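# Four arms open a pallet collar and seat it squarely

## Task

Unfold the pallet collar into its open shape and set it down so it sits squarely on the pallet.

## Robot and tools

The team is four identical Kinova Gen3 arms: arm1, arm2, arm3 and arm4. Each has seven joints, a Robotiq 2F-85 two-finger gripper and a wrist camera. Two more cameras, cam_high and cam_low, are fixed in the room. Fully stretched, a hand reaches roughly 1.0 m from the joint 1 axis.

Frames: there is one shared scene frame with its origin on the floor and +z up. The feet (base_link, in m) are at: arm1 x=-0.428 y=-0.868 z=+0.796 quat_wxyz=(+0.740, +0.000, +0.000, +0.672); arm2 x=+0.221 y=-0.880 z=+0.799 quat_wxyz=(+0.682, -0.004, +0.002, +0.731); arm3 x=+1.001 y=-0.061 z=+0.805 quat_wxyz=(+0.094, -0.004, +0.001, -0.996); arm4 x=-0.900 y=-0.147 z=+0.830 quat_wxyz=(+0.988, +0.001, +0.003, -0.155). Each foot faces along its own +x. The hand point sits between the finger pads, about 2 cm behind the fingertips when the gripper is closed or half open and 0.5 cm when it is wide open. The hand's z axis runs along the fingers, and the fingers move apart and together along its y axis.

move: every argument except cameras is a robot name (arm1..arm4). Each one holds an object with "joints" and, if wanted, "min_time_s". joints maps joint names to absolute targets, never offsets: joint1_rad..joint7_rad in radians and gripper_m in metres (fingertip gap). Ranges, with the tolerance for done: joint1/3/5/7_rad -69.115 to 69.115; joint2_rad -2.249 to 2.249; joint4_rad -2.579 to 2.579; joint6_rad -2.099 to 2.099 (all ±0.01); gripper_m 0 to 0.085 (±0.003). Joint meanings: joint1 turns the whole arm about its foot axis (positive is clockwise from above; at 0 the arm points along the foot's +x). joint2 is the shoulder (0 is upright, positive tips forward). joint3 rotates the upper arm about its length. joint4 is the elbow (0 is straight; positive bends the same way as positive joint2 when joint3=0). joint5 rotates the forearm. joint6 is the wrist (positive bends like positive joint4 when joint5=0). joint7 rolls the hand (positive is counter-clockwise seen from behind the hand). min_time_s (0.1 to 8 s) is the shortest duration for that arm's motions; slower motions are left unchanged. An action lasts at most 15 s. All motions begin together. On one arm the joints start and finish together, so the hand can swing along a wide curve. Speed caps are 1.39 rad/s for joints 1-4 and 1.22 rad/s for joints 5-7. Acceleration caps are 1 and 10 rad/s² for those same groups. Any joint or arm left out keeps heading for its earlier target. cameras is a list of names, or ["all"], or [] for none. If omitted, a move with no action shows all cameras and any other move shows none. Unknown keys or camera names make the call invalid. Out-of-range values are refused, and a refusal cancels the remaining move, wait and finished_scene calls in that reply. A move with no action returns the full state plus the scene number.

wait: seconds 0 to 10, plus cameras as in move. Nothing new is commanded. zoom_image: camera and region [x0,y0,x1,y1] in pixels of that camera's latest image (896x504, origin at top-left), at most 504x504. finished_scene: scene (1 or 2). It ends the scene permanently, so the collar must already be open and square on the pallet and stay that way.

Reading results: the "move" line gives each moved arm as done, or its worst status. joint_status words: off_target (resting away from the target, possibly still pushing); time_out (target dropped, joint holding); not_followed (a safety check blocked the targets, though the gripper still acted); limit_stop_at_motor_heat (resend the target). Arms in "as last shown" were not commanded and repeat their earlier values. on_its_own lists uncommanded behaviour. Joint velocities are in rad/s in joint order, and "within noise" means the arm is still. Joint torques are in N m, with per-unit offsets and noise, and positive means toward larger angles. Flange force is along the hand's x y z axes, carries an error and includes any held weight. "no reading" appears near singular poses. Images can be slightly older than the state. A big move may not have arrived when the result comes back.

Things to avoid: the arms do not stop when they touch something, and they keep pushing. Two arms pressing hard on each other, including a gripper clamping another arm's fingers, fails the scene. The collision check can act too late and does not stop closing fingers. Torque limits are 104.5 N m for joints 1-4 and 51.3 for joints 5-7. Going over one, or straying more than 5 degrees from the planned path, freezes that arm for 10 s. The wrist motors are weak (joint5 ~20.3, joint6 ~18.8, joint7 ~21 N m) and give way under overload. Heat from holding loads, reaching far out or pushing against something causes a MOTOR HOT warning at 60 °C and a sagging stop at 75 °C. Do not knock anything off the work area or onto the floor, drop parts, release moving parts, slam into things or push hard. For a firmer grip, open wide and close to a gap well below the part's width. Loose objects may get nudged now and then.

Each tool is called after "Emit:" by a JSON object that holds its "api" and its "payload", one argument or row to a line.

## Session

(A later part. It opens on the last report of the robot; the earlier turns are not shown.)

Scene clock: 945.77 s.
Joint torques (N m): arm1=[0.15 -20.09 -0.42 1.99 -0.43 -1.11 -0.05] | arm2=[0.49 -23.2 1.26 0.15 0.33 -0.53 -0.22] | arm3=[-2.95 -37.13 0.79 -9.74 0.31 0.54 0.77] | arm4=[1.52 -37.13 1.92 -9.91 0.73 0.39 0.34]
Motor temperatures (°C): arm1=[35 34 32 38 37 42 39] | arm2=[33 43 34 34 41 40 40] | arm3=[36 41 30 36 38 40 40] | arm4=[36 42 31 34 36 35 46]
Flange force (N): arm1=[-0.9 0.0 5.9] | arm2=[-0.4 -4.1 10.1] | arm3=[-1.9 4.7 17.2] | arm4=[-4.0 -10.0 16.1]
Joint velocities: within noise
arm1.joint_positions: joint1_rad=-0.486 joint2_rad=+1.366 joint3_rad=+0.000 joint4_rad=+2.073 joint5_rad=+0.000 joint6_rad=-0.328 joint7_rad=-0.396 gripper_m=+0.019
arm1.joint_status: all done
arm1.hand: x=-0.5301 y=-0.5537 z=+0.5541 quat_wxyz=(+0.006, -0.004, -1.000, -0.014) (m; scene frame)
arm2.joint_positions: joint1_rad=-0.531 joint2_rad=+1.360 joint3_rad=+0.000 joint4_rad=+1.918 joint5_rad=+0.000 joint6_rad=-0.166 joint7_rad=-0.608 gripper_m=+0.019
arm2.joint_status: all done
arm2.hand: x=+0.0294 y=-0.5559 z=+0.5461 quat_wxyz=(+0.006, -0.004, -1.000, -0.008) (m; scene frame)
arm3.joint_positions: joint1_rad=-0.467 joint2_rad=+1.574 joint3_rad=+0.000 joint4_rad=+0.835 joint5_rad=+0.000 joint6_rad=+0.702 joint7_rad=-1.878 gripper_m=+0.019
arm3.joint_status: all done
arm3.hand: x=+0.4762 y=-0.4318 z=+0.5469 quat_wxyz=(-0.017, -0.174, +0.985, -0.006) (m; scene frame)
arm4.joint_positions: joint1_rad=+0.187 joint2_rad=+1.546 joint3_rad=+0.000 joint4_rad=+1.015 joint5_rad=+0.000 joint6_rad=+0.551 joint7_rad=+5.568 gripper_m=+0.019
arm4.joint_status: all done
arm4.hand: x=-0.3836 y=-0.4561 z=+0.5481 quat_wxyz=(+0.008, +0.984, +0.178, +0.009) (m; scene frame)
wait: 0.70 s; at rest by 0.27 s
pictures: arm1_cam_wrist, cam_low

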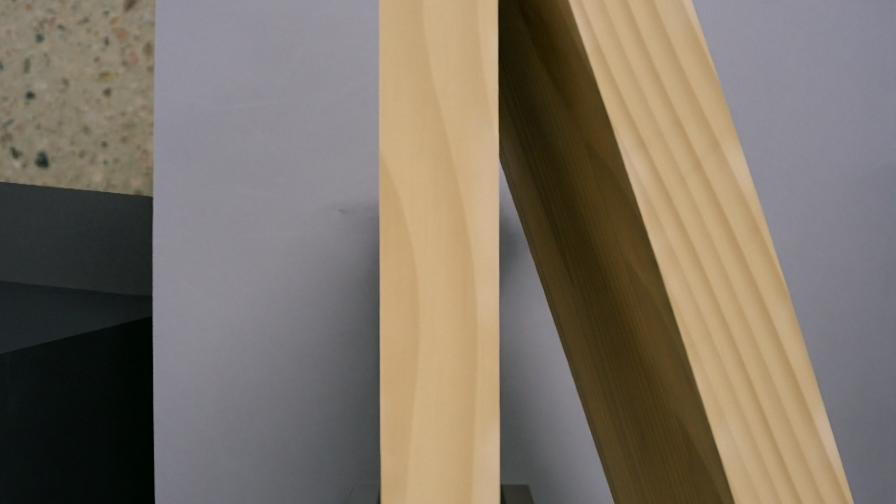

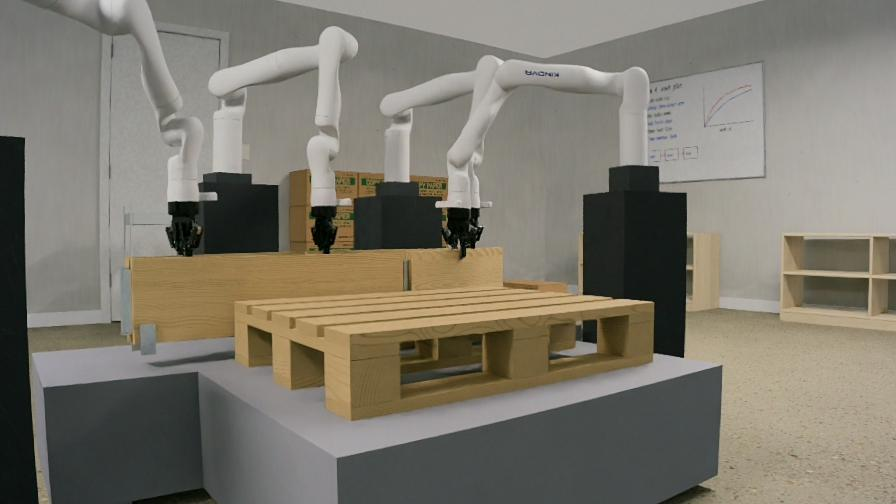

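Emit:
{"api": "move", "payload": {
  "arm1": {"joints":{"joint2_rad":1.2732,"joint4_rad":2.1338,"joint6_rad":-0.2954},"min_time_s":3},
  "arm2": {"joints":{"joint2_rad":1.2706,"joint4_rad":1.9765,"joint6_rad":-0.1355},"min_time_s":3},
  "arm3": {"joints":{"joint2_rad":1.4937,"joint4_rad":0.9105,"joint6_rad":0.7074},"min_time_s":3},
  "arm4": {"joints":{"joint2_rad":1.4658,"joint4_rad":1.0869,"joint6_rad":0.5589},"min_time_s":3}
}}

Emit:
{"api": "move", "payload": {
  "arm1": {"joints":{"joint2_rad":1.176,"joint4_rad":2.1855,"joint6_rad":-0.2499},"min_time_s":3},
  "arm2": {"joints":{"joint2_rad":1.1786,"joint4_rad":2.0259,"joint6_rad":-0.0929},"min_time_s":3},
  "arm3": {"joints":{"joint2_rad":1.418,"joint4_rad":0.9704,"joint6_rad":0.7232},"min_time_s":3},
  "arm4": {"joints":{"joint2_rad":1.3893,"joint4_rad":1.1458,"joint6_rad":0.5765},"min_time_s":3}
}}

Emit:
{"api": "move", "payload": {
  "arm1": {"joints":{"joint2_rad":1.0745,"joint4_rad":2.2273,"joint6_rad":-0.1902},"min_time_s":3},
  "arm2": {"joints":{"joint2_rad":1.0844,"joint4_rad":2.066,"joint6_rad":-0.0388},"min_time_s":3},
  "arm3": {"joints":{"joint2_rad":1.3464,"joint4_rad":1.017,"joint6_rad":0.7482},"min_time_s":3},
  "arm4": {"joints":{"joint2_rad":1.3156,"joint4_rad":1.1933,"joint6_rad":0.6027},"min_time_s":3}
}}

Emit:
{"api": "move", "payload": {
  "arm1": {"joints":{"joint2_rad":0.9903,"joint4_rad":2.2533,"joint6_rad":-0.132},"min_time_s":3},
  "arm2": {"joints":{"joint2_rad":1.0075,"joint4_rad":2.0909,"joint6_rad":0.0132},"min_time_s":3},
  "arm3": {"joints":{"joint2_rad":1.2918,"joint4_rad":1.0457,"joint6_rad":0.7741},"min_time_s":3},
  "arm4": {"joints":{"joint2_rad":1.2586,"joint4_rad":1.2236,"joint6_rad":0.6294},"min_time_s":3}
}}

Emit:
{"api": "wait", "payload": {
  "seconds": 0.7,
  "cameras": ["all"]
}}

Scene clock: 952.40 s.
Joint torques (N m): arm1=[-0.18 -20.12 -1.2 1.84 -0.41 -1.1 -0.15] | arm2=[0.47 -23.48 1.09 -0.62 0.25 -0.72 -0.34] | arm3=[-2.54 -37.73 1.3 -10.29 0.46 0.29 0.73] | arm4=[0.37 -37.72 0.89 -11.24 0.49 -0.37 0.46]
Motor temperatures (°C): arm1=[35 34 32 38 37 42 39] | arm2=[33 43 34 34 41 40 40] | arm3=[36 42 30 36 38 40 40] | arm4=[36 42 31 34 36 35 46]
Flange force (N): arm1=[-2.0 0.8 6.9] | arm2=[-1.1 -4.5 10.7] | arm3=[-2.6 4.3 17.8] | arm4=[-6.7 -10.5 15.6]
move: arm1 done; arm2 done; arm3 done; arm4 done
Joint velocities: within noise
arm1.joint_positions: joint1_rad=-0.486 joint2_rad=+1.273 joint3_rad=+0.000 joint4_rad=+2.134 joint5_rad=+0.000 joint6_rad=-0.295 joint7_rad=-0.396 gripper_m=+0.019
arm1.joint_status: all done
arm1.hand: x=-0.5301 y=-0.5537 z=+0.5892 quat_wxyz=(+0.006, -0.004, -1.000, -0.014) (m; scene frame)
arm2.joint_positions: joint1_rad=-0.531 joint2_rad=+1.271 joint3_rad=+0.000 joint4_rad=+1.976 joint5_rad=+0.000 joint6_rad=-0.136 joint7_rad=-0.608 gripper_m=+0.019
arm2.joint_status: all done
arm2.hand: x=+0.0292 y=-0.5554 z=+0.5813 quat_wxyz=(+0.006, -0.004, -1.000, -0.008) (m; scene frame)
arm3.joint_positions: joint1_rad=-0.467 joint2_rad=+1.494 joint3_rad=+0.000 joint4_rad=+0.911 joint5_rad=+0.000 joint6_rad=+0.707 joint7_rad=-1.878 gripper_m=+0.019
arm3.joint_status: all done
arm3.hand: x=+0.4765 y=-0.4318 z=+0.5818 quat_wxyz=(-0.017, -0.174, +0.985, -0.006) (m; scene frame)
arm4.joint_positions: joint1_rad=+0.187 joint2_rad=+1.466 joint3_rad=+0.000 joint4_rad=+1.087 joint5_rad=+0.000 joint6_rad=+0.559 joint7_rad=+5.568 gripper_m=+0.019
arm4.joint_status: all done
arm4.hand: x=-0.3835 y=-0.4562 z=+0.5831 quat_wxyz=(+0.008, +0.984, +0.178, +0.009) (m; scene frame)
pictures: none

Scene clock: 955.70 s.
Joint torques (N m): arm1=[-0.39 -19.96 -1.4 1.5 -0.41 -1.08 -0.16] | arm2=[0.21 -23.77 0.48 -1.64 0.17 -1.02 -0.45] | arm3=[-2.26 -37.59 1.46 -10.51 0.57 0.25 0.77] | arm4=[-0.42 -37.94 0.16 -12.32 0.39 -0.92 0.6]
Motor temperatures (°C): arm1=[35 35 32 38 37 42 39] | arm2=[33 43 34 34 41 40 40] | arm3=[36 43 30 36 38 40 40] | arm4=[36 43 31 34 36 35 46]
Flange force (N): arm1=[-2.4 1.3 7.4] | arm2=[-2.3 -4.5 11.4] | arm3=[-2.8 3.9 17.8] | arm4=[-8.4 -11.0 15.3]
move: arm1 done; arm2 done; arm3 done; arm4 done
Joint velocities: within noise
arm1.joint_positions: joint1_rad=-0.486 joint2_rad=+1.176 joint3_rad=+0.000 joint4_rad=+2.185 joint5_rad=+0.000 joint6_rad=-0.250 joint7_rad=-0.396 gripper_m=+0.019
arm1.joint_status: all done
arm1.hand: x=-0.5301 y=-0.5537 z=+0.6242 quat_wxyz=(+0.006, -0.004, -1.000, -0.014) (m; scene frame)
arm2.joint_positions: joint1_rad=-0.531 joint2_rad=+1.179 joint3_rad=+0.000 joint4_rad=+2.026 joint5_rad=+0.000 joint6_rad=-0.093 joint7_rad=-0.608 gripper_m=+0.019
arm2.joint_status: all done
arm2.hand: x=+0.0289 y=-0.5549 z=+0.6166 quat_wxyz=(+0.006, -0.004, -1.000, -0.008) (m; scene frame)
arm3.joint_positions: joint1_rad=-0.467 joint2_rad=+1.418 joint3_rad=+0.000 joint4_rad=+0.970 joint5_rad=+0.000 joint6_rad=+0.723 joint7_rad=-1.878 gripper_m=+0.019
arm3.joint_status: all done
arm3.hand: x=+0.4768 y=-0.4318 z=+0.6168 quat_wxyz=(-0.017, -0.174, +0.985, -0.006) (m; scene frame)
arm4.joint_positions: joint1_rad=+0.187 joint2_rad=+1.389 joint3_rad=+0.000 joint4_rad=+1.146 joint5_rad=+0.000 joint6_rad=+0.577 joint7_rad=+5.568 gripper_m=+0.019
arm4.joint_status: all done
arm4.hand: x=-0.3834 y=-0.4562 z=+0.6180 quat_wxyz=(+0.008, +0.984, +0.178, +0.009) (m; scene frame)
pictures: none

Scene clock: 959.00 s.
Joint torques (N m): arm1=[-1 -19.53 -2.52 0.76 -0.33 -1.14 -0.1] | arm2=[0.21 -23.8 0.6 -2.69 0.07 -1.2 -0.52] | arm3=[-2.5 -37.41 1.22 -10.77 0.56 0.18 0.85] | arm4=[-1.41 -38.47 -0.74 -13.58 0.18 -1.39 0.69]
Motor temperatures (°C): arm1=[35 35 32 38 37 42 39] | arm2=[33 43 34 34 41 40 40] | arm3=[36 43 30 36 38 40 40] | arm4=[36 43 31 34 36 35 46]
Flange force (N): arm1=[-3.9 1.9 6.9] | arm2=[-2.8 -4.9 12.0] | arm3=[-2.5 4.0 17.8] | arm4=[-10.6 -11.4 16.0]
move: arm1 done; arm2 done; arm3 done; arm4 done
Joint velocities: within noise
arm1.joint_positions: joint1_rad=-0.486 joint2_rad=+1.074 joint3_rad=+0.000 joint4_rad=+2.227 joint5_rad=+0.000 joint6_rad=-0.190 joint7_rad=-0.396 gripper_m=+0.019
arm1.joint_status: all done
arm1.hand: x=-0.5302 y=-0.5536 z=+0.6592 quat_wxyz=(+0.006, -0.004, -1.000, -0.014) (m; scene frame)
arm2.joint_positions: joint1_rad=-0.531 joint2_rad=+1.084 joint3_rad=+0.000 joint4_rad=+2.066 joint5_rad=+0.000 joint6_rad=-0.039 joint7_rad=-0.608 gripper_m=+0.019
arm2.joint_status: all done
arm2.hand: x=+0.0287 y=-0.5545 z=+0.6518 quat_wxyz=(+0.006, -0.004, -1.000, -0.008) (m; scene frame)
arm3.joint_positions: joint1_rad=-0.467 joint2_rad=+1.346 joint3_rad=+0.000 joint4_rad=+1.017 joint5_rad=+0.000 joint6_rad=+0.748 joint7_rad=-1.878 gripper_m=+0.019
arm3.joint_status: all done
arm3.hand: x=+0.4771 y=-0.4319 z=+0.6518 quat_wxyz=(-0.017, -0.174, +0.985, -0.006) (m; scene frame)
arm4.joint_positions: joint1_rad=+0.187 joint2_rad=+1.316 joint3_rad=+0.000 joint4_rad=+1.193 joint5_rad=+0.000 joint6_rad=+0.603 joint7_rad=+5.568 gripper_m=+0.019
arm4.joint_status: all done
arm4.hand: x=-0.3832 y=-0.4563 z=+0.6531 quat_wxyz=(+0.008, +0.984, +0.178, +0.009) (m; scene frame)
pictures: none

Scene clock: 962.30 s.
Joint torques (N m): arm1=[-1.49 -18.83 -3.29 0.24 -0.34 -1.02 -0.18] | arm2=[0.2 -24.21 0.51 -3.81 0.03 -1.45 -0.6] | arm3=[-2.62 -36.96 1.02 -11.08 0.57 0.18 0.89] | arm4=[-2.34 -38.87 -1.66 -14.72 -0.08 -1.79 0.79]
Motor temperatures (°C): arm1=[35 35 32 38 37 42 39] | arm2=[33 43 34 34 41 40 40] | arm3=[36 44 30 35 38 40 40] | arm4=[36 44 31 34 36 35 46]
Flange force (N): arm1=[-5.2 2.6 6.2] | arm2=[-3.4 -5.4 13.5] | arm3=[-3.3 4.3 17.3] | arm4=[-12.7 -11.7 16.5]
move: arm1 done; arm2 done; arm3 done; arm4 done
Joint velocities: within noise
arm1.joint_positions: joint1_rad=-0.486 joint2_rad=+0.990 joint3_rad=+0.000 joint4_rad=+2.253 joint5_rad=+0.000 joint6_rad=-0.132 joint7_rad=-0.396 gripper_m=+0.019
arm1.joint_status: all done
arm1.hand: x=-0.5302 y=-0.5537 z=+0.6872 quat_wxyz=(+0.006, -0.004, -1.000, -0.014) (m; scene frame)
arm2.joint_positions: joint1_rad=-0.531 joint2_rad=+1.008 joint3_rad=+0.000 joint4_rad=+2.091 joint5_rad=+0.000 joint6_rad=+0.013 joint7_rad=-0.608 gripper_m=+0.019
arm2.joint_status: all done
arm2.hand: x=+0.0285 y=-0.5542 z=+0.6801 quat_wxyz=(+0.006, -0.004, -1.000, -0.008) (m; scene frame)
arm3.joint_positions: joint1_rad=-0.467 joint2_rad=+1.292 joint3_rad=+0.000 joint4_rad=+1.046 joint5_rad=+0.000 joint6_rad=+0.774 joint7_rad=-1.878 gripper_m=+0.019
arm3.joint_status: all done
arm3.hand: x=+0.4773 y=-0.4319 z=+0.6799 quat_wxyz=(-0.017, -0.174, +0.985, -0.006) (m; scene frame)
arm4.joint_positions: joint1_rad=+0.187 joint2_rad=+1.259 joint3_rad=+0.000 joint4_rad=+1.224 joint5_rad=+0.000 joint6_rad=+0.629 joint7_rad=+5.568 gripper_m=+0.019
arm4.joint_status: all done
arm4.hand: x=-0.3831 y=-0.4563 z=+0.6812 quat_wxyz=(+0.008, +0.984, +0.178, +0.009) (m; scene frame)
pictures: none

Scene clock: 963.00 s.
Joint torques (N m): arm1=[-1.48 -18.94 -3.24 0.23 -0.34 -1.01 -0.13] | arm2=[0.21 -24.22 0.54 -3.81 0.02 -1.44 -0.58] | arm3=[-2.67 -36.84 1.05 -11.02 0.57 0.18 0.87] | arm4=[-2.35 -38.88 -1.63 -14.73 -0.07 -1.79 0.78]
Motor temperatures (°C): arm1=[35 35 32 38 37 42 39] | arm2=[33 43 34 34 41 40 40] | arm3=[36 44 30 35 38 40 40] | arm4=[36 44 31 34 36 35 46]
Flange force (N): arm1=[-5.2 2.4 6.6] | arm2=[-3.3 -5.4 13.5] | arm3=[-3.2 4.4 17.1] | arm4=[-12.7 -11.7 16.5]
Joint velocities: within noise
arm1.joint_positions: joint1_rad=-0.486 joint2_rad=+0.990 joint3_rad=+0.000 joint4_rad=+2.253 joint5_rad=+0.000 joint6_rad=-0.132 joint7_rad=-0.396 gripper_m=+0.019
arm1.joint_status: all done
arm1.hand: x=-0.5302 y=-0.5537 z=+0.6872 quat_wxyz=(+0.006, -0.004, -1.000, -0.014) (m; scene frame)
arm2.joint_positions: joint1_rad=-0.531 joint2_rad=+1.008 joint3_rad=+0.000 joint4_rad=+2.091 joint5_rad=+0.000 joint6_rad=+0.013 joint7_rad=-0.608 gripper_m=+0.019
arm2.joint_status: all done
arm2.hand: x=+0.0285 y=-0.5542 z=+0.6801 quat_wxyz=(+0.006, -0.004, -1.000, -0.008) (m; scene frame)
arm3.joint_positions: joint1_rad=-0.467 joint2_rad=+1.292 joint3_rad=+0.000 joint4_rad=+1.046 joint5_rad=+0.000 joint6_rad=+0.774 joint7_rad=-1.878 gripper_m=+0.019
arm3.joint_status: all done
arm3.hand: x=+0.4773 y=-0.4319 z=+0.6799 quat_wxyz=(-0.017, -0.174, +0.985, -0.006) (m; scene frame)
arm4.joint_positions: joint1_rad=+0.187 joint2_rad=+1.259 joint3_rad=+0.000 joint4_rad=+1.224 joint5_rad=+0.000 joint6_rad=+0.629 joint7_rad=+5.568 gripper_m=+0.019
arm4.joint_status: all done
arm4.hand: x=-0.3831 y=-0.4563 z=+0.6812 quat_wxyz=(+0.008, +0.984, +0.178, +0.009) (m; scene frame)
wait: 0.70 s; at rest by 0.27 s
pictures: arm1_cam_wrist, arm2_cam_wrist, arm3_cam_wrist, arm4_cam_wrist, cam_high, cam_low

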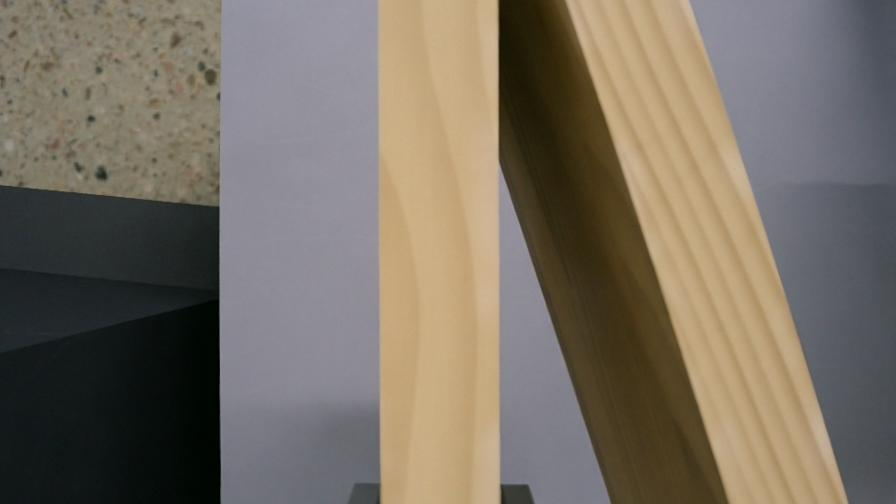

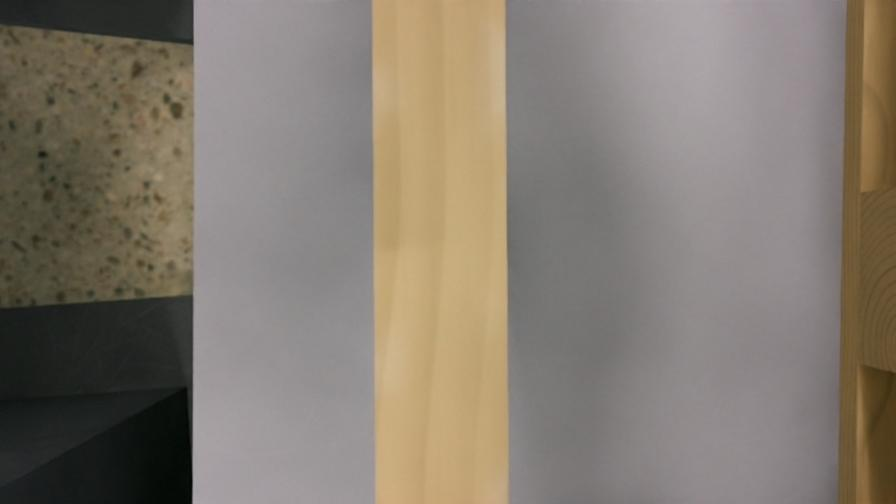

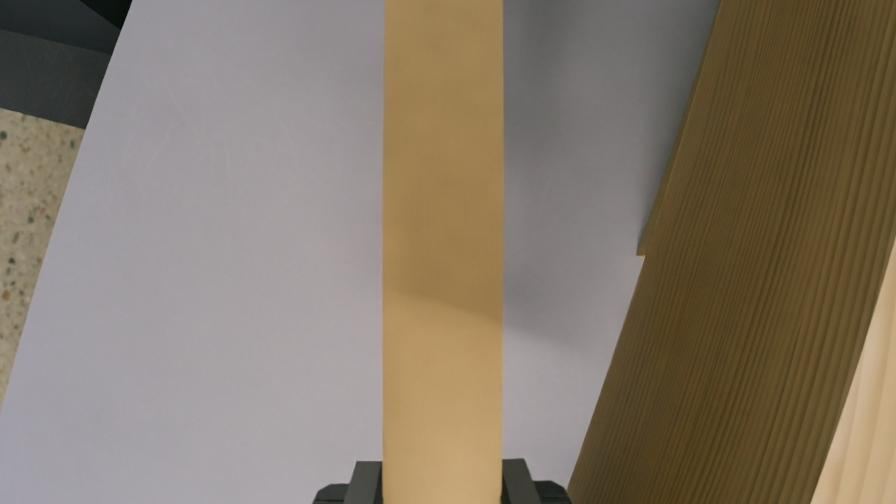

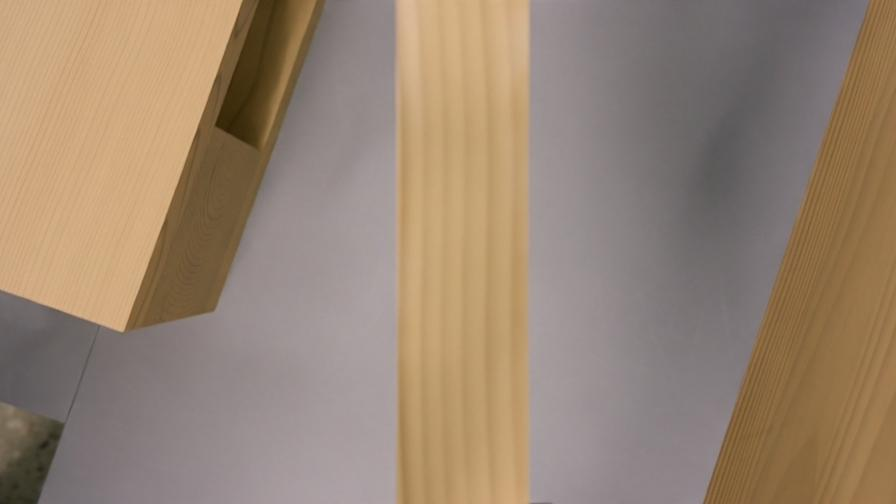

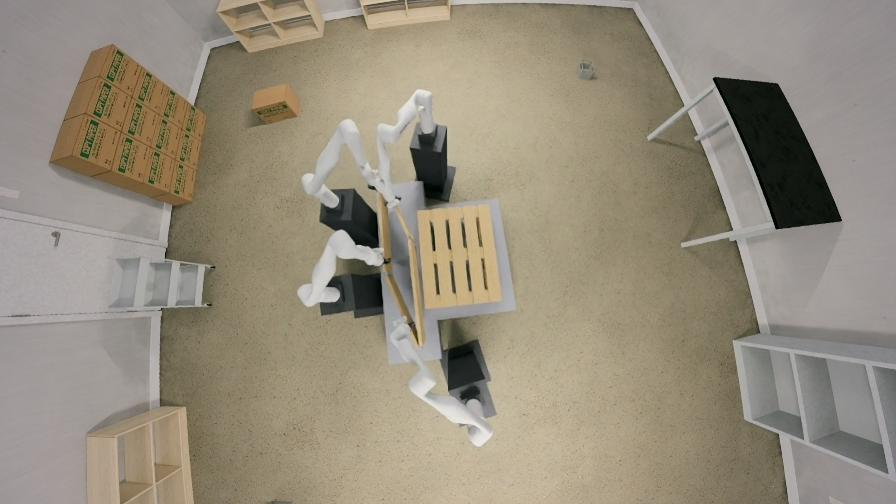

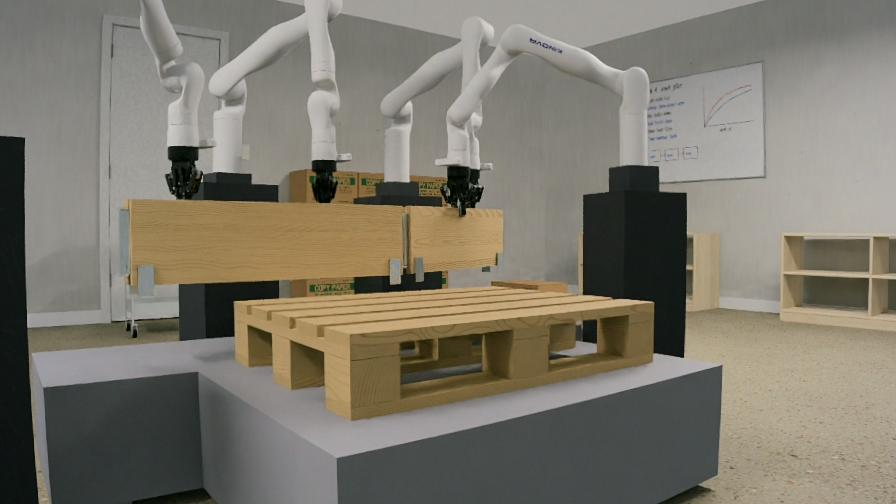

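Emit:
{"api": "move", "payload": {
  "arm1": {"joints":{"joint1_rad":-0.3679,"joint2_rad":0.9859,"joint4_rad":2.1807,"joint6_rad":-0.055,"joint7_rad":-0.2781},"min_time_s":6},
  "arm2": {"joints":{"joint1_rad":-0.4166,"joint2_rad":1.0091,"joint4_rad":2.046,"joint6_rad":0.0565,"joint7_rad":-0.4939},"min_time_s":6},
  "arm3": {"joints":{"joint1_rad":-0.3592,"joint2_rad":1.198,"joint4_rad":1.3217,"joint6_rad":0.5919,"joint7_rad":-1.6134},"min_time_s":6},
  "arm4": {"joints":{"joint1_rad":0.0681,"joint2_rad":1.2302,"joint4_rad":1.3142,"joint6_rad":0.5672,"joint7_rad":5.6049},"min_time_s":6}
}}

Emit:
{"api": "wait", "payload": {
  "seconds": 0.7,
  "cameras": ["all"]
}}

Scene clock: 980.47 s.
Joint torques (N m): arm1=[-4.22 -19.77 -7.47 -0.86 -0.32 -1.2 -0.13] | arm2=[1.84 -23.57 3.01 -3.13 0.13 -0.97 -0.58] | arm3=[-3.93 -33.64 -0.34 -7.86 0.57 0.61 1.18] | arm4=[-2.5 -37.78 -1.43 -13.48 0.66 -1.42 1.26]
Motor temperatures (°C): arm1=[35 35 32 38 37 42 39] | arm2=[33 43 34 34 41 40 40] | arm3=[36 46 30 35 38 40 40] | arm4=[36 46 31 34 36 35 46]
Flange force (N): arm1=[-12.4 3.6 6.1] | arm2=[1.9 -5.5 12.1] | arm3=[0.0 5.4 18.0] | arm4=[-10.7 -11.0 17.4]
move: arm1 done; arm2 done; arm3 done; arm4 done
Joint velocities: within noise
arm1.joint_positions: joint1_rad=-0.368 joint2_rad=+0.986 joint3_rad=+0.000 joint4_rad=+2.181 joint5_rad=+0.000 joint6_rad=-0.055 joint7_rad=-0.278 gripper_m=+0.019
arm1.joint_status: all done
arm1.hand: x=-0.4987 y=-0.5216 z=+0.6872 quat_wxyz=(+0.004, -0.003, -1.000, -0.014) (m; scene frame)
arm2.joint_positions: joint1_rad=-0.417 joint2_rad=+1.009 joint3_rad=+0.000 joint4_rad=+2.046 joint5_rad=+0.000 joint6_rad=+0.057 joint7_rad=-0.494 gripper_m=+0.019
arm2.joint_status: all done
arm2.hand: x=+0.0605 y=-0.5219 z=+0.6803 quat_wxyz=(+0.005, -0.004, -1.000, -0.009) (m; scene frame)
arm3.joint_positions: joint1_rad=-0.359 joint2_rad=+1.198 joint3_rad=+0.000 joint4_rad=+1.322 joint5_rad=+0.000 joint6_rad=+0.592 joint7_rad=-1.613 gripper_m=+0.019
arm3.joint_status: all done
arm3.hand: x=+0.4880 y=-0.3442 z=+0.6798 quat_wxyz=(-0.018, -0.250, +0.968, -0.003) (m; scene frame)
arm4.joint_positions: joint1_rad=+0.068 joint2_rad=+1.230 joint3_rad=+0.000 joint4_rad=+1.314 joint5_rad=+0.000 joint6_rad=+0.567 joint7_rad=+5.605 gripper_m=+0.019
arm4.joint_status: all done
arm4.hand: x=-0.3683 y=-0.3855 z=+0.6811 quat_wxyz=(+0.007, +0.967, +0.254, +0.010) (m; scene frame)
pictures: none

Scene clock: 981.17 s.
Joint torques (N m): arm1=[-4.36 -19.75 -7.41 -0.88 -0.32 -1.22 -0.12] | arm2=[1.86 -23.62 3 -3.13 0.13 -0.95 -0.6] | arm3=[-3.97 -33.71 -0.24 -7.85 0.54 0.62 1.17] | arm4=[-2.55 -37.79 -1.44 -13.48 0.65 -1.44 1.28]
Motor temperatures (°C): arm1=[35 35 32 38 37 42 39] | arm2=[33 43 34 34 41 40 40] | arm3=[36 46 30 35 38 40 40] | arm4=[36 46 31 34 36 35 46]
Flange force (N): arm1=[-12.7 3.7 6.0] | arm2=[1.9 -5.6 12.3] | arm3=[0.2 5.5 18.2] | arm4=[-10.7 -11.0 17.4]
Joint velocities: within noise
arm1.joint_positions: joint1_rad=-0.368 joint2_rad=+0.986 joint3_rad=+0.000 joint4_rad=+2.181 joint5_rad=+0.000 joint6_rad=-0.055 joint7_rad=-0.278 gripper_m=+0.019
arm1.joint_status: all done
arm1.hand: x=-0.4987 y=-0.5216 z=+0.6872 quat_wxyz=(+0.004, -0.003, -1.000, -0.014) (m; scene frame)
arm2.joint_positions: joint1_rad=-0.417 joint2_rad=+1.009 joint3_rad=+0.000 joint4_rad=+2.046 joint5_rad=+0.000 joint6_rad=+0.057 joint7_rad=-0.494 gripper_m=+0.019
arm2.joint_status: all done
arm2.hand: x=+0.0605 y=-0.5220 z=+0.6803 quat_wxyz=(+0.005, -0.004, -1.000, -0.009) (m; scene frame)
arm3.joint_positions: joint1_rad=-0.359 joint2_rad=+1.198 joint3_rad=+0.000 joint4_rad=+1.322 joint5_rad=+0.000 joint6_rad=+0.592 joint7_rad=-1.613 gripper_m=+0.019
arm3.joint_status: all done
arm3.hand: x=+0.4880 y=-0.3442 z=+0.6798 quat_wxyz=(-0.018, -0.250, +0.968, -0.003) (m; scene frame)
arm4.joint_positions: joint1_rad=+0.068 joint2_rad=+1.230 joint3_rad=+0.000 joint4_rad=+1.314 joint5_rad=+0.000 joint6_rad=+0.567 joint7_rad=+5.605 gripper_m=+0.019
arm4.joint_status: all done
arm4.hand: x=-0.3683 y=-0.3855 z=+0.6811 quat_wxyz=(+0.007, +0.967, +0.254, +0.010) (m; scene frame)
wait: 0.70 s; at rest by 0.27 s
pictures: arm1_cam_wrist, arm2_cam_wrist, arm3_cam_wrist, arm4_cam_wrist, cam_high, cam_low

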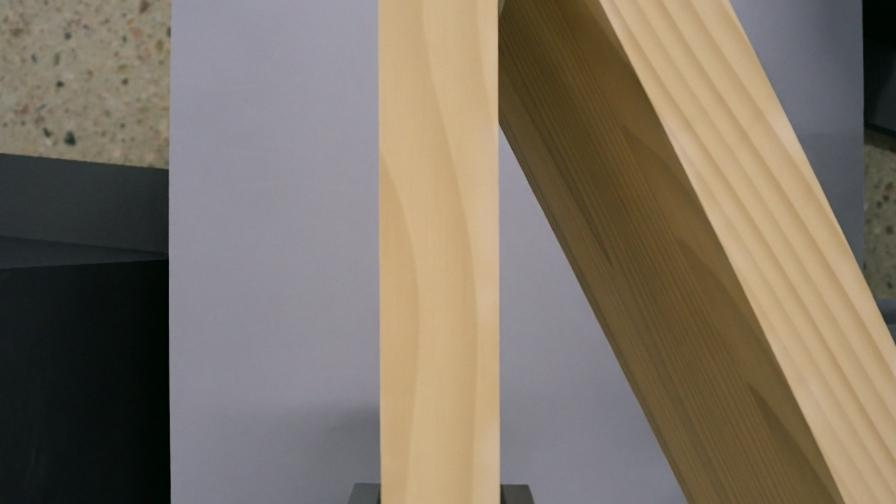

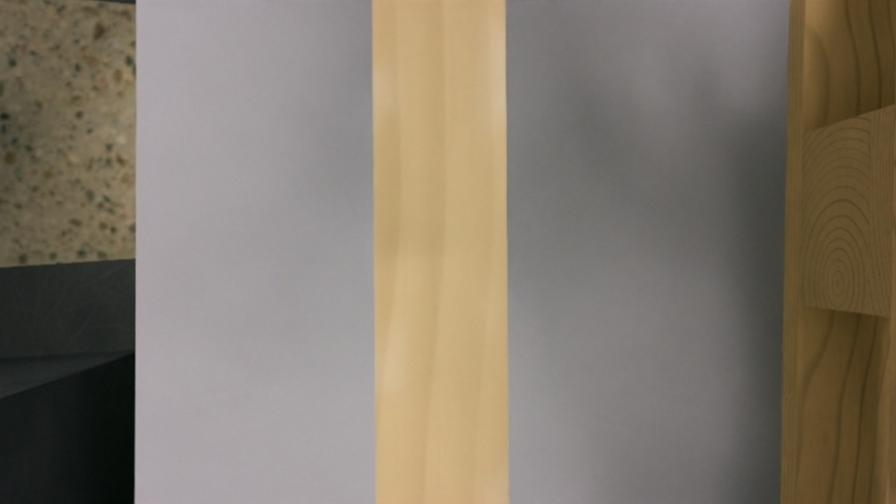

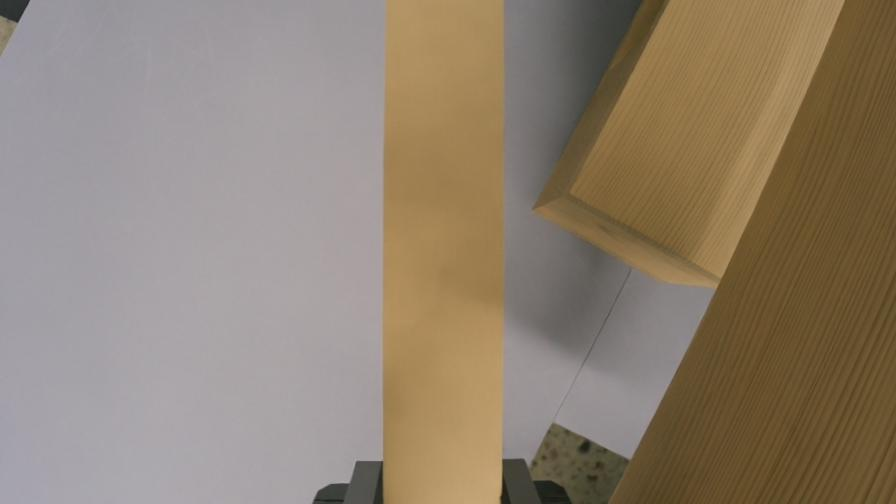

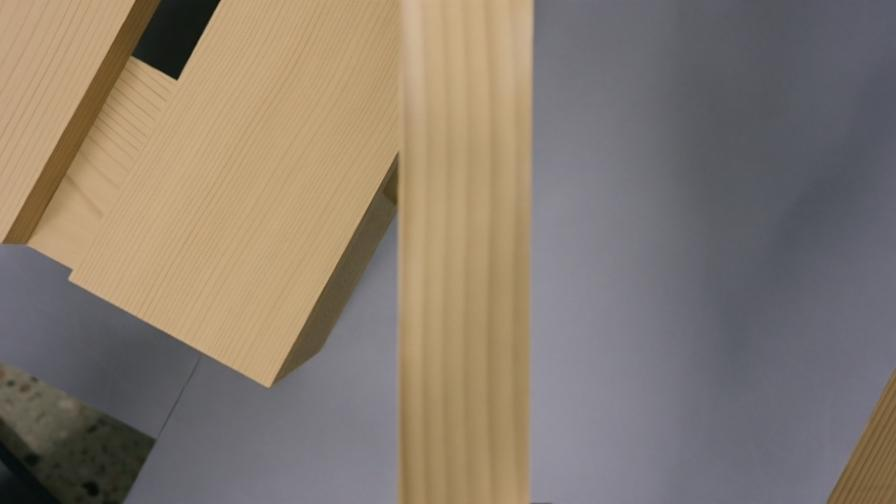

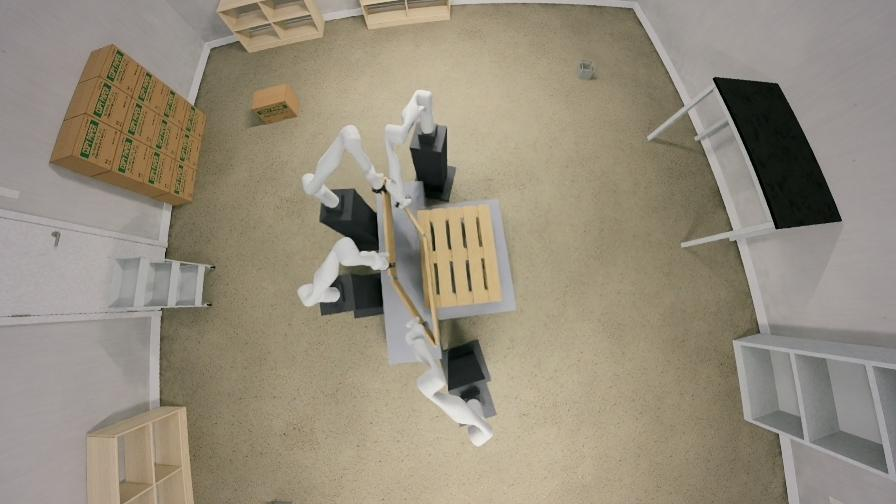

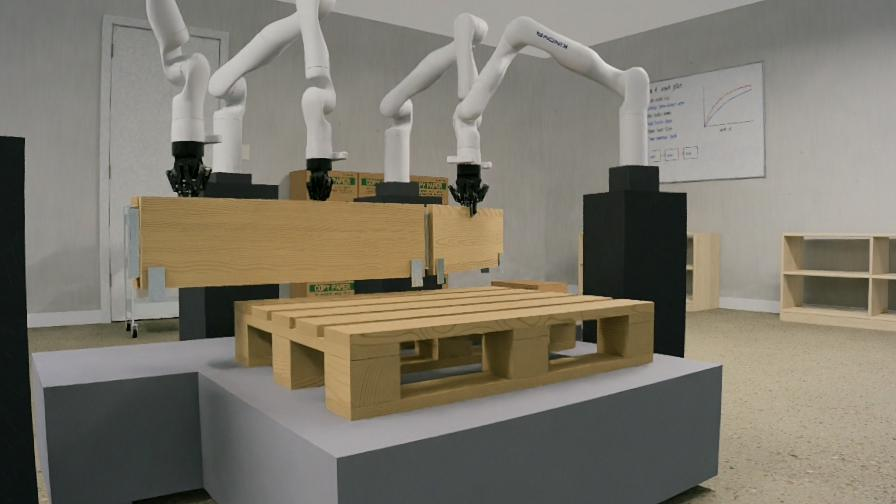

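Emit:
{"api": "move", "payload": {
  "arm1": {"joints":{"joint1_rad":-0.2618,"joint2_rad":0.9872,"joint4_rad":2.0942,"joint6_rad":0.0302,"joint7_rad":-0.1720},"min_time_s":6},
  "arm2": {"joints":{"joint1_rad":-0.3105,"joint2_rad":1.0140,"joint4_rad":1.9854,"joint6_rad":0.1122,"joint7_rad":-0.3878},"min_time_s":6},
  "arm3": {"joints":{"joint1_rad":-0.2291,"joint2_rad":1.1505,"joint4_rad":1.4794,"joint6_rad":0.4818,"joint7_rad":-1.3273},"min_time_s":6},
  "arm4": {"joints":{"joint1_rad":-0.0488,"joint2_rad":1.2098,"joint4_rad":1.3830,"joint6_rad":0.5188,"joint7_rad":5.6440},"min_time_s":6},
  "cameras": []
}}

Emit:
{"api": "wait", "payload": {
  "seconds": 0.7,
  "cameras": ["all"]
}}

Scene clock: 999.67 s.
Joint torques (N m): arm1=[-3.21 -20.85 -5.35 -2.82 -0.59 -1.87 -0.16] | arm2=[1.76 -25.45 3.06 -3.42 0.19 -0.82 -0.59] | arm3=[-2.76 -30.56 0.85 -6.25 0.93 0.61 1.02] | arm4=[-0.55 -36.74 0.75 -12.07 1.61 -0.93 1.52]
Motor temperatures (°C): arm1=[35 35 32 38 37 42 39] | arm2=[33 43 34 34 41 40 40] | arm3=[36 48 30 35 38 40 40] | arm4=[36 47 31 34 36 35 46]
Flange force (N): arm1=[-9.1 0.4 4.3] | arm2=[2.3 -4.0 15.6] | arm3=[-1.4 3.7 15.7] | arm4=[-5.9 -12.0 18.4]
move: arm1 done; arm2 done; arm3 done; arm4 done
Joint velocities: within noise
arm1.joint_positions: joint1_rad=-0.262 joint2_rad=+0.987 joint3_rad=+0.000 joint4_rad=+2.094 joint5_rad=+0.000 joint6_rad=+0.030 joint7_rad=-0.172 gripper_m=+0.019
arm1.joint_status: all done
arm1.hand: x=-0.4661 y=-0.4893 z=+0.6872 quat_wxyz=(+0.002, -0.003, -1.000, -0.015) (m; scene frame)
arm2.joint_positions: joint1_rad=-0.311 joint2_rad=+1.014 joint3_rad=+0.000 joint4_rad=+1.985 joint5_rad=+0.000 joint6_rad=+0.112 joint7_rad=-0.388 gripper_m=+0.019
arm2.joint_status: all done
arm2.hand: x=+0.0926 y=-0.4897 z=+0.6804 quat_wxyz=(+0.004, -0.004, -1.000, -0.010) (m; scene frame)
arm3.joint_positions: joint1_rad=-0.229 joint2_rad=+1.150 joint3_rad=+0.000 joint4_rad=+1.479 joint5_rad=+0.000 joint6_rad=+0.482 joint7_rad=-1.327 gripper_m=+0.019
arm3.joint_status: all done
arm3.hand: x=+0.4894 y=-0.2604 z=+0.6798 quat_wxyz=(-0.019, -0.325, +0.946, +0.000) (m; scene frame)
arm4.joint_positions: joint1_rad=-0.049 joint2_rad=+1.210 joint3_rad=+0.000 joint4_rad=+1.383 joint5_rad=+0.000 joint6_rad=+0.519 joint7_rad=+5.644 gripper_m=+0.019
arm4.joint_status: all done
arm4.hand: x=-0.3593 y=-0.3177 z=+0.6810 quat_wxyz=(+0.007, +0.944, +0.329, +0.010) (m; scene frame)
pictures: none
No camera images: "cameras" was empty.

Scene clock: 1000.37 s.
Joint torques (N m): arm1=[-3.19 -20.89 -5.4 -2.87 -0.64 -1.86 -0.13] | arm2=[1.82 -25.39 3.08 -3.42 0.19 -0.83 -0.61] | arm3=[-2.75 -30.53 0.74 -6.29 0.91 0.59 0.98] | arm4=[-0.51 -36.73 0.77 -12.07 1.63 -0.92 1.52]
Motor temperatures (°C): arm1=[35 35 32 38 37 42 39] | arm2=[33 43 34 34 41 40 40] | arm3=[36 48 30 35 38 40 40] | arm4=[36 47 31 34 36 35 46]
Flange force (N): arm1=[-9.0 0.2 4.4] | arm2=[2.5 -4.0 15.4] | arm3=[-1.5 3.7 15.6] | arm4=[-5.9 -12.1 18.4]
Joint velocities: within noise
arm1.joint_positions: joint1_rad=-0.262 joint2_rad=+0.987 joint3_rad=+0.000 joint4_rad=+2.094 joint5_rad=+0.000 joint6_rad=+0.030 joint7_rad=-0.172 gripper_m=+0.019
arm1.joint_status: all done
arm1.hand: x=-0.4661 y=-0.4893 z=+0.6872 quat_wxyz=(+0.002, -0.003, -1.000, -0.015) (m; scene frame)
arm2.joint_positions: joint1_rad=-0.311 joint2_rad=+1.014 joint3_rad=+0.000 joint4_rad=+1.985 joint5_rad=+0.000 joint6_rad=+0.112 joint7_rad=-0.388 gripper_m=+0.019
arm2.joint_status: all done
arm2.hand: x=+0.0926 y=-0.4897 z=+0.6804 quat_wxyz=(+0.004, -0.004, -1.000, -0.010) (m; scene frame)
arm3.joint_positions: joint1_rad=-0.229 joint2_rad=+1.150 joint3_rad=+0.000 joint4_rad=+1.479 joint5_rad=+0.000 joint6_rad=+0.482 joint7_rad=-1.327 gripper_m=+0.019
arm3.joint_status: all done
arm3.hand: x=+0.4894 y=-0.2604 z=+0.6798 quat_wxyz=(-0.019, -0.325, +0.946, +0.000) (m; scene frame)
arm4.joint_positions: joint1_rad=-0.049 joint2_rad=+1.210 joint3_rad=+0.000 joint4_rad=+1.383 joint5_rad=+0.000 joint6_rad=+0.519 joint7_rad=+5.644 gripper_m=+0.019
arm4.joint_status: all done
arm4.hand: x=-0.3593 y=-0.3177 z=+0.6810 quat_wxyz=(+0.007, +0.944, +0.329, +0.010) (m; scene frame)
wait: 0.70 s; at rest by 0.27 s
pictures: arm1_cam_wrist, arm2_cam_wrist, arm3_cam_wrist, arm4_cam_wrist, cam_high, cam_low

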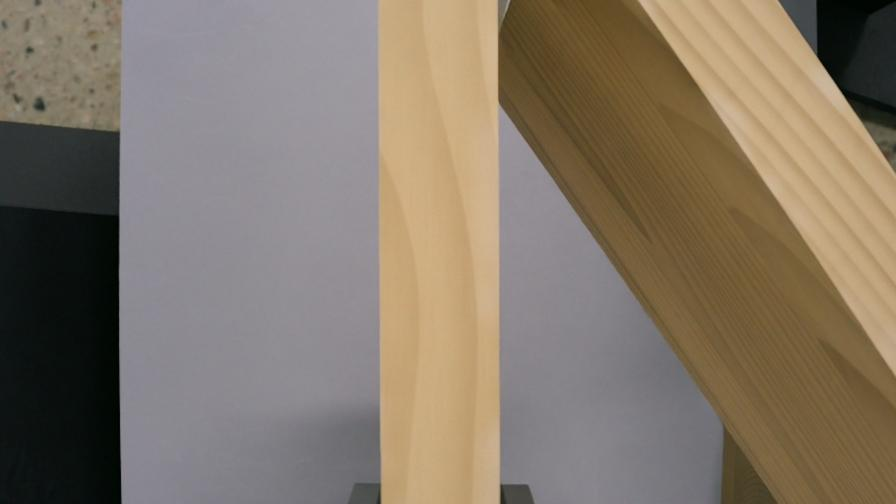

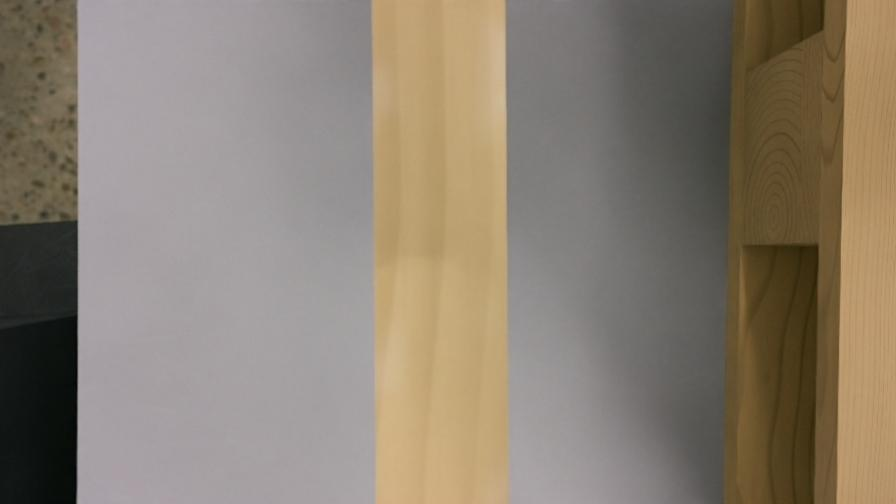

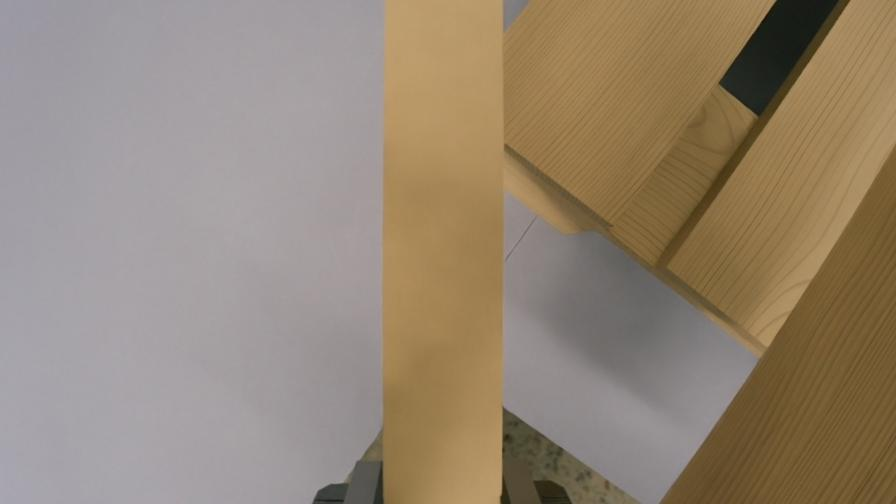

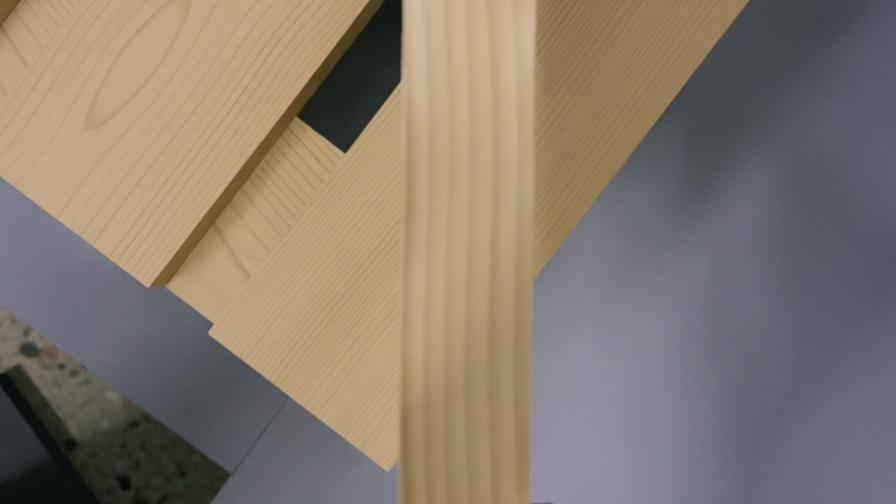

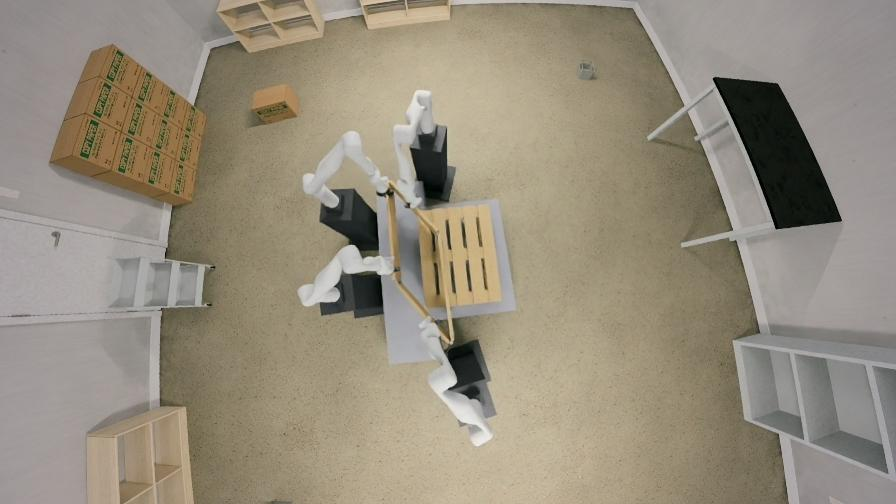

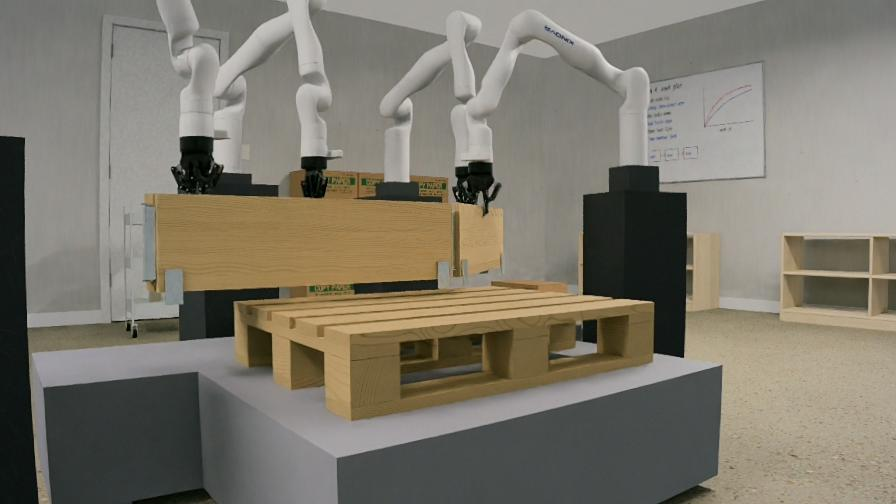

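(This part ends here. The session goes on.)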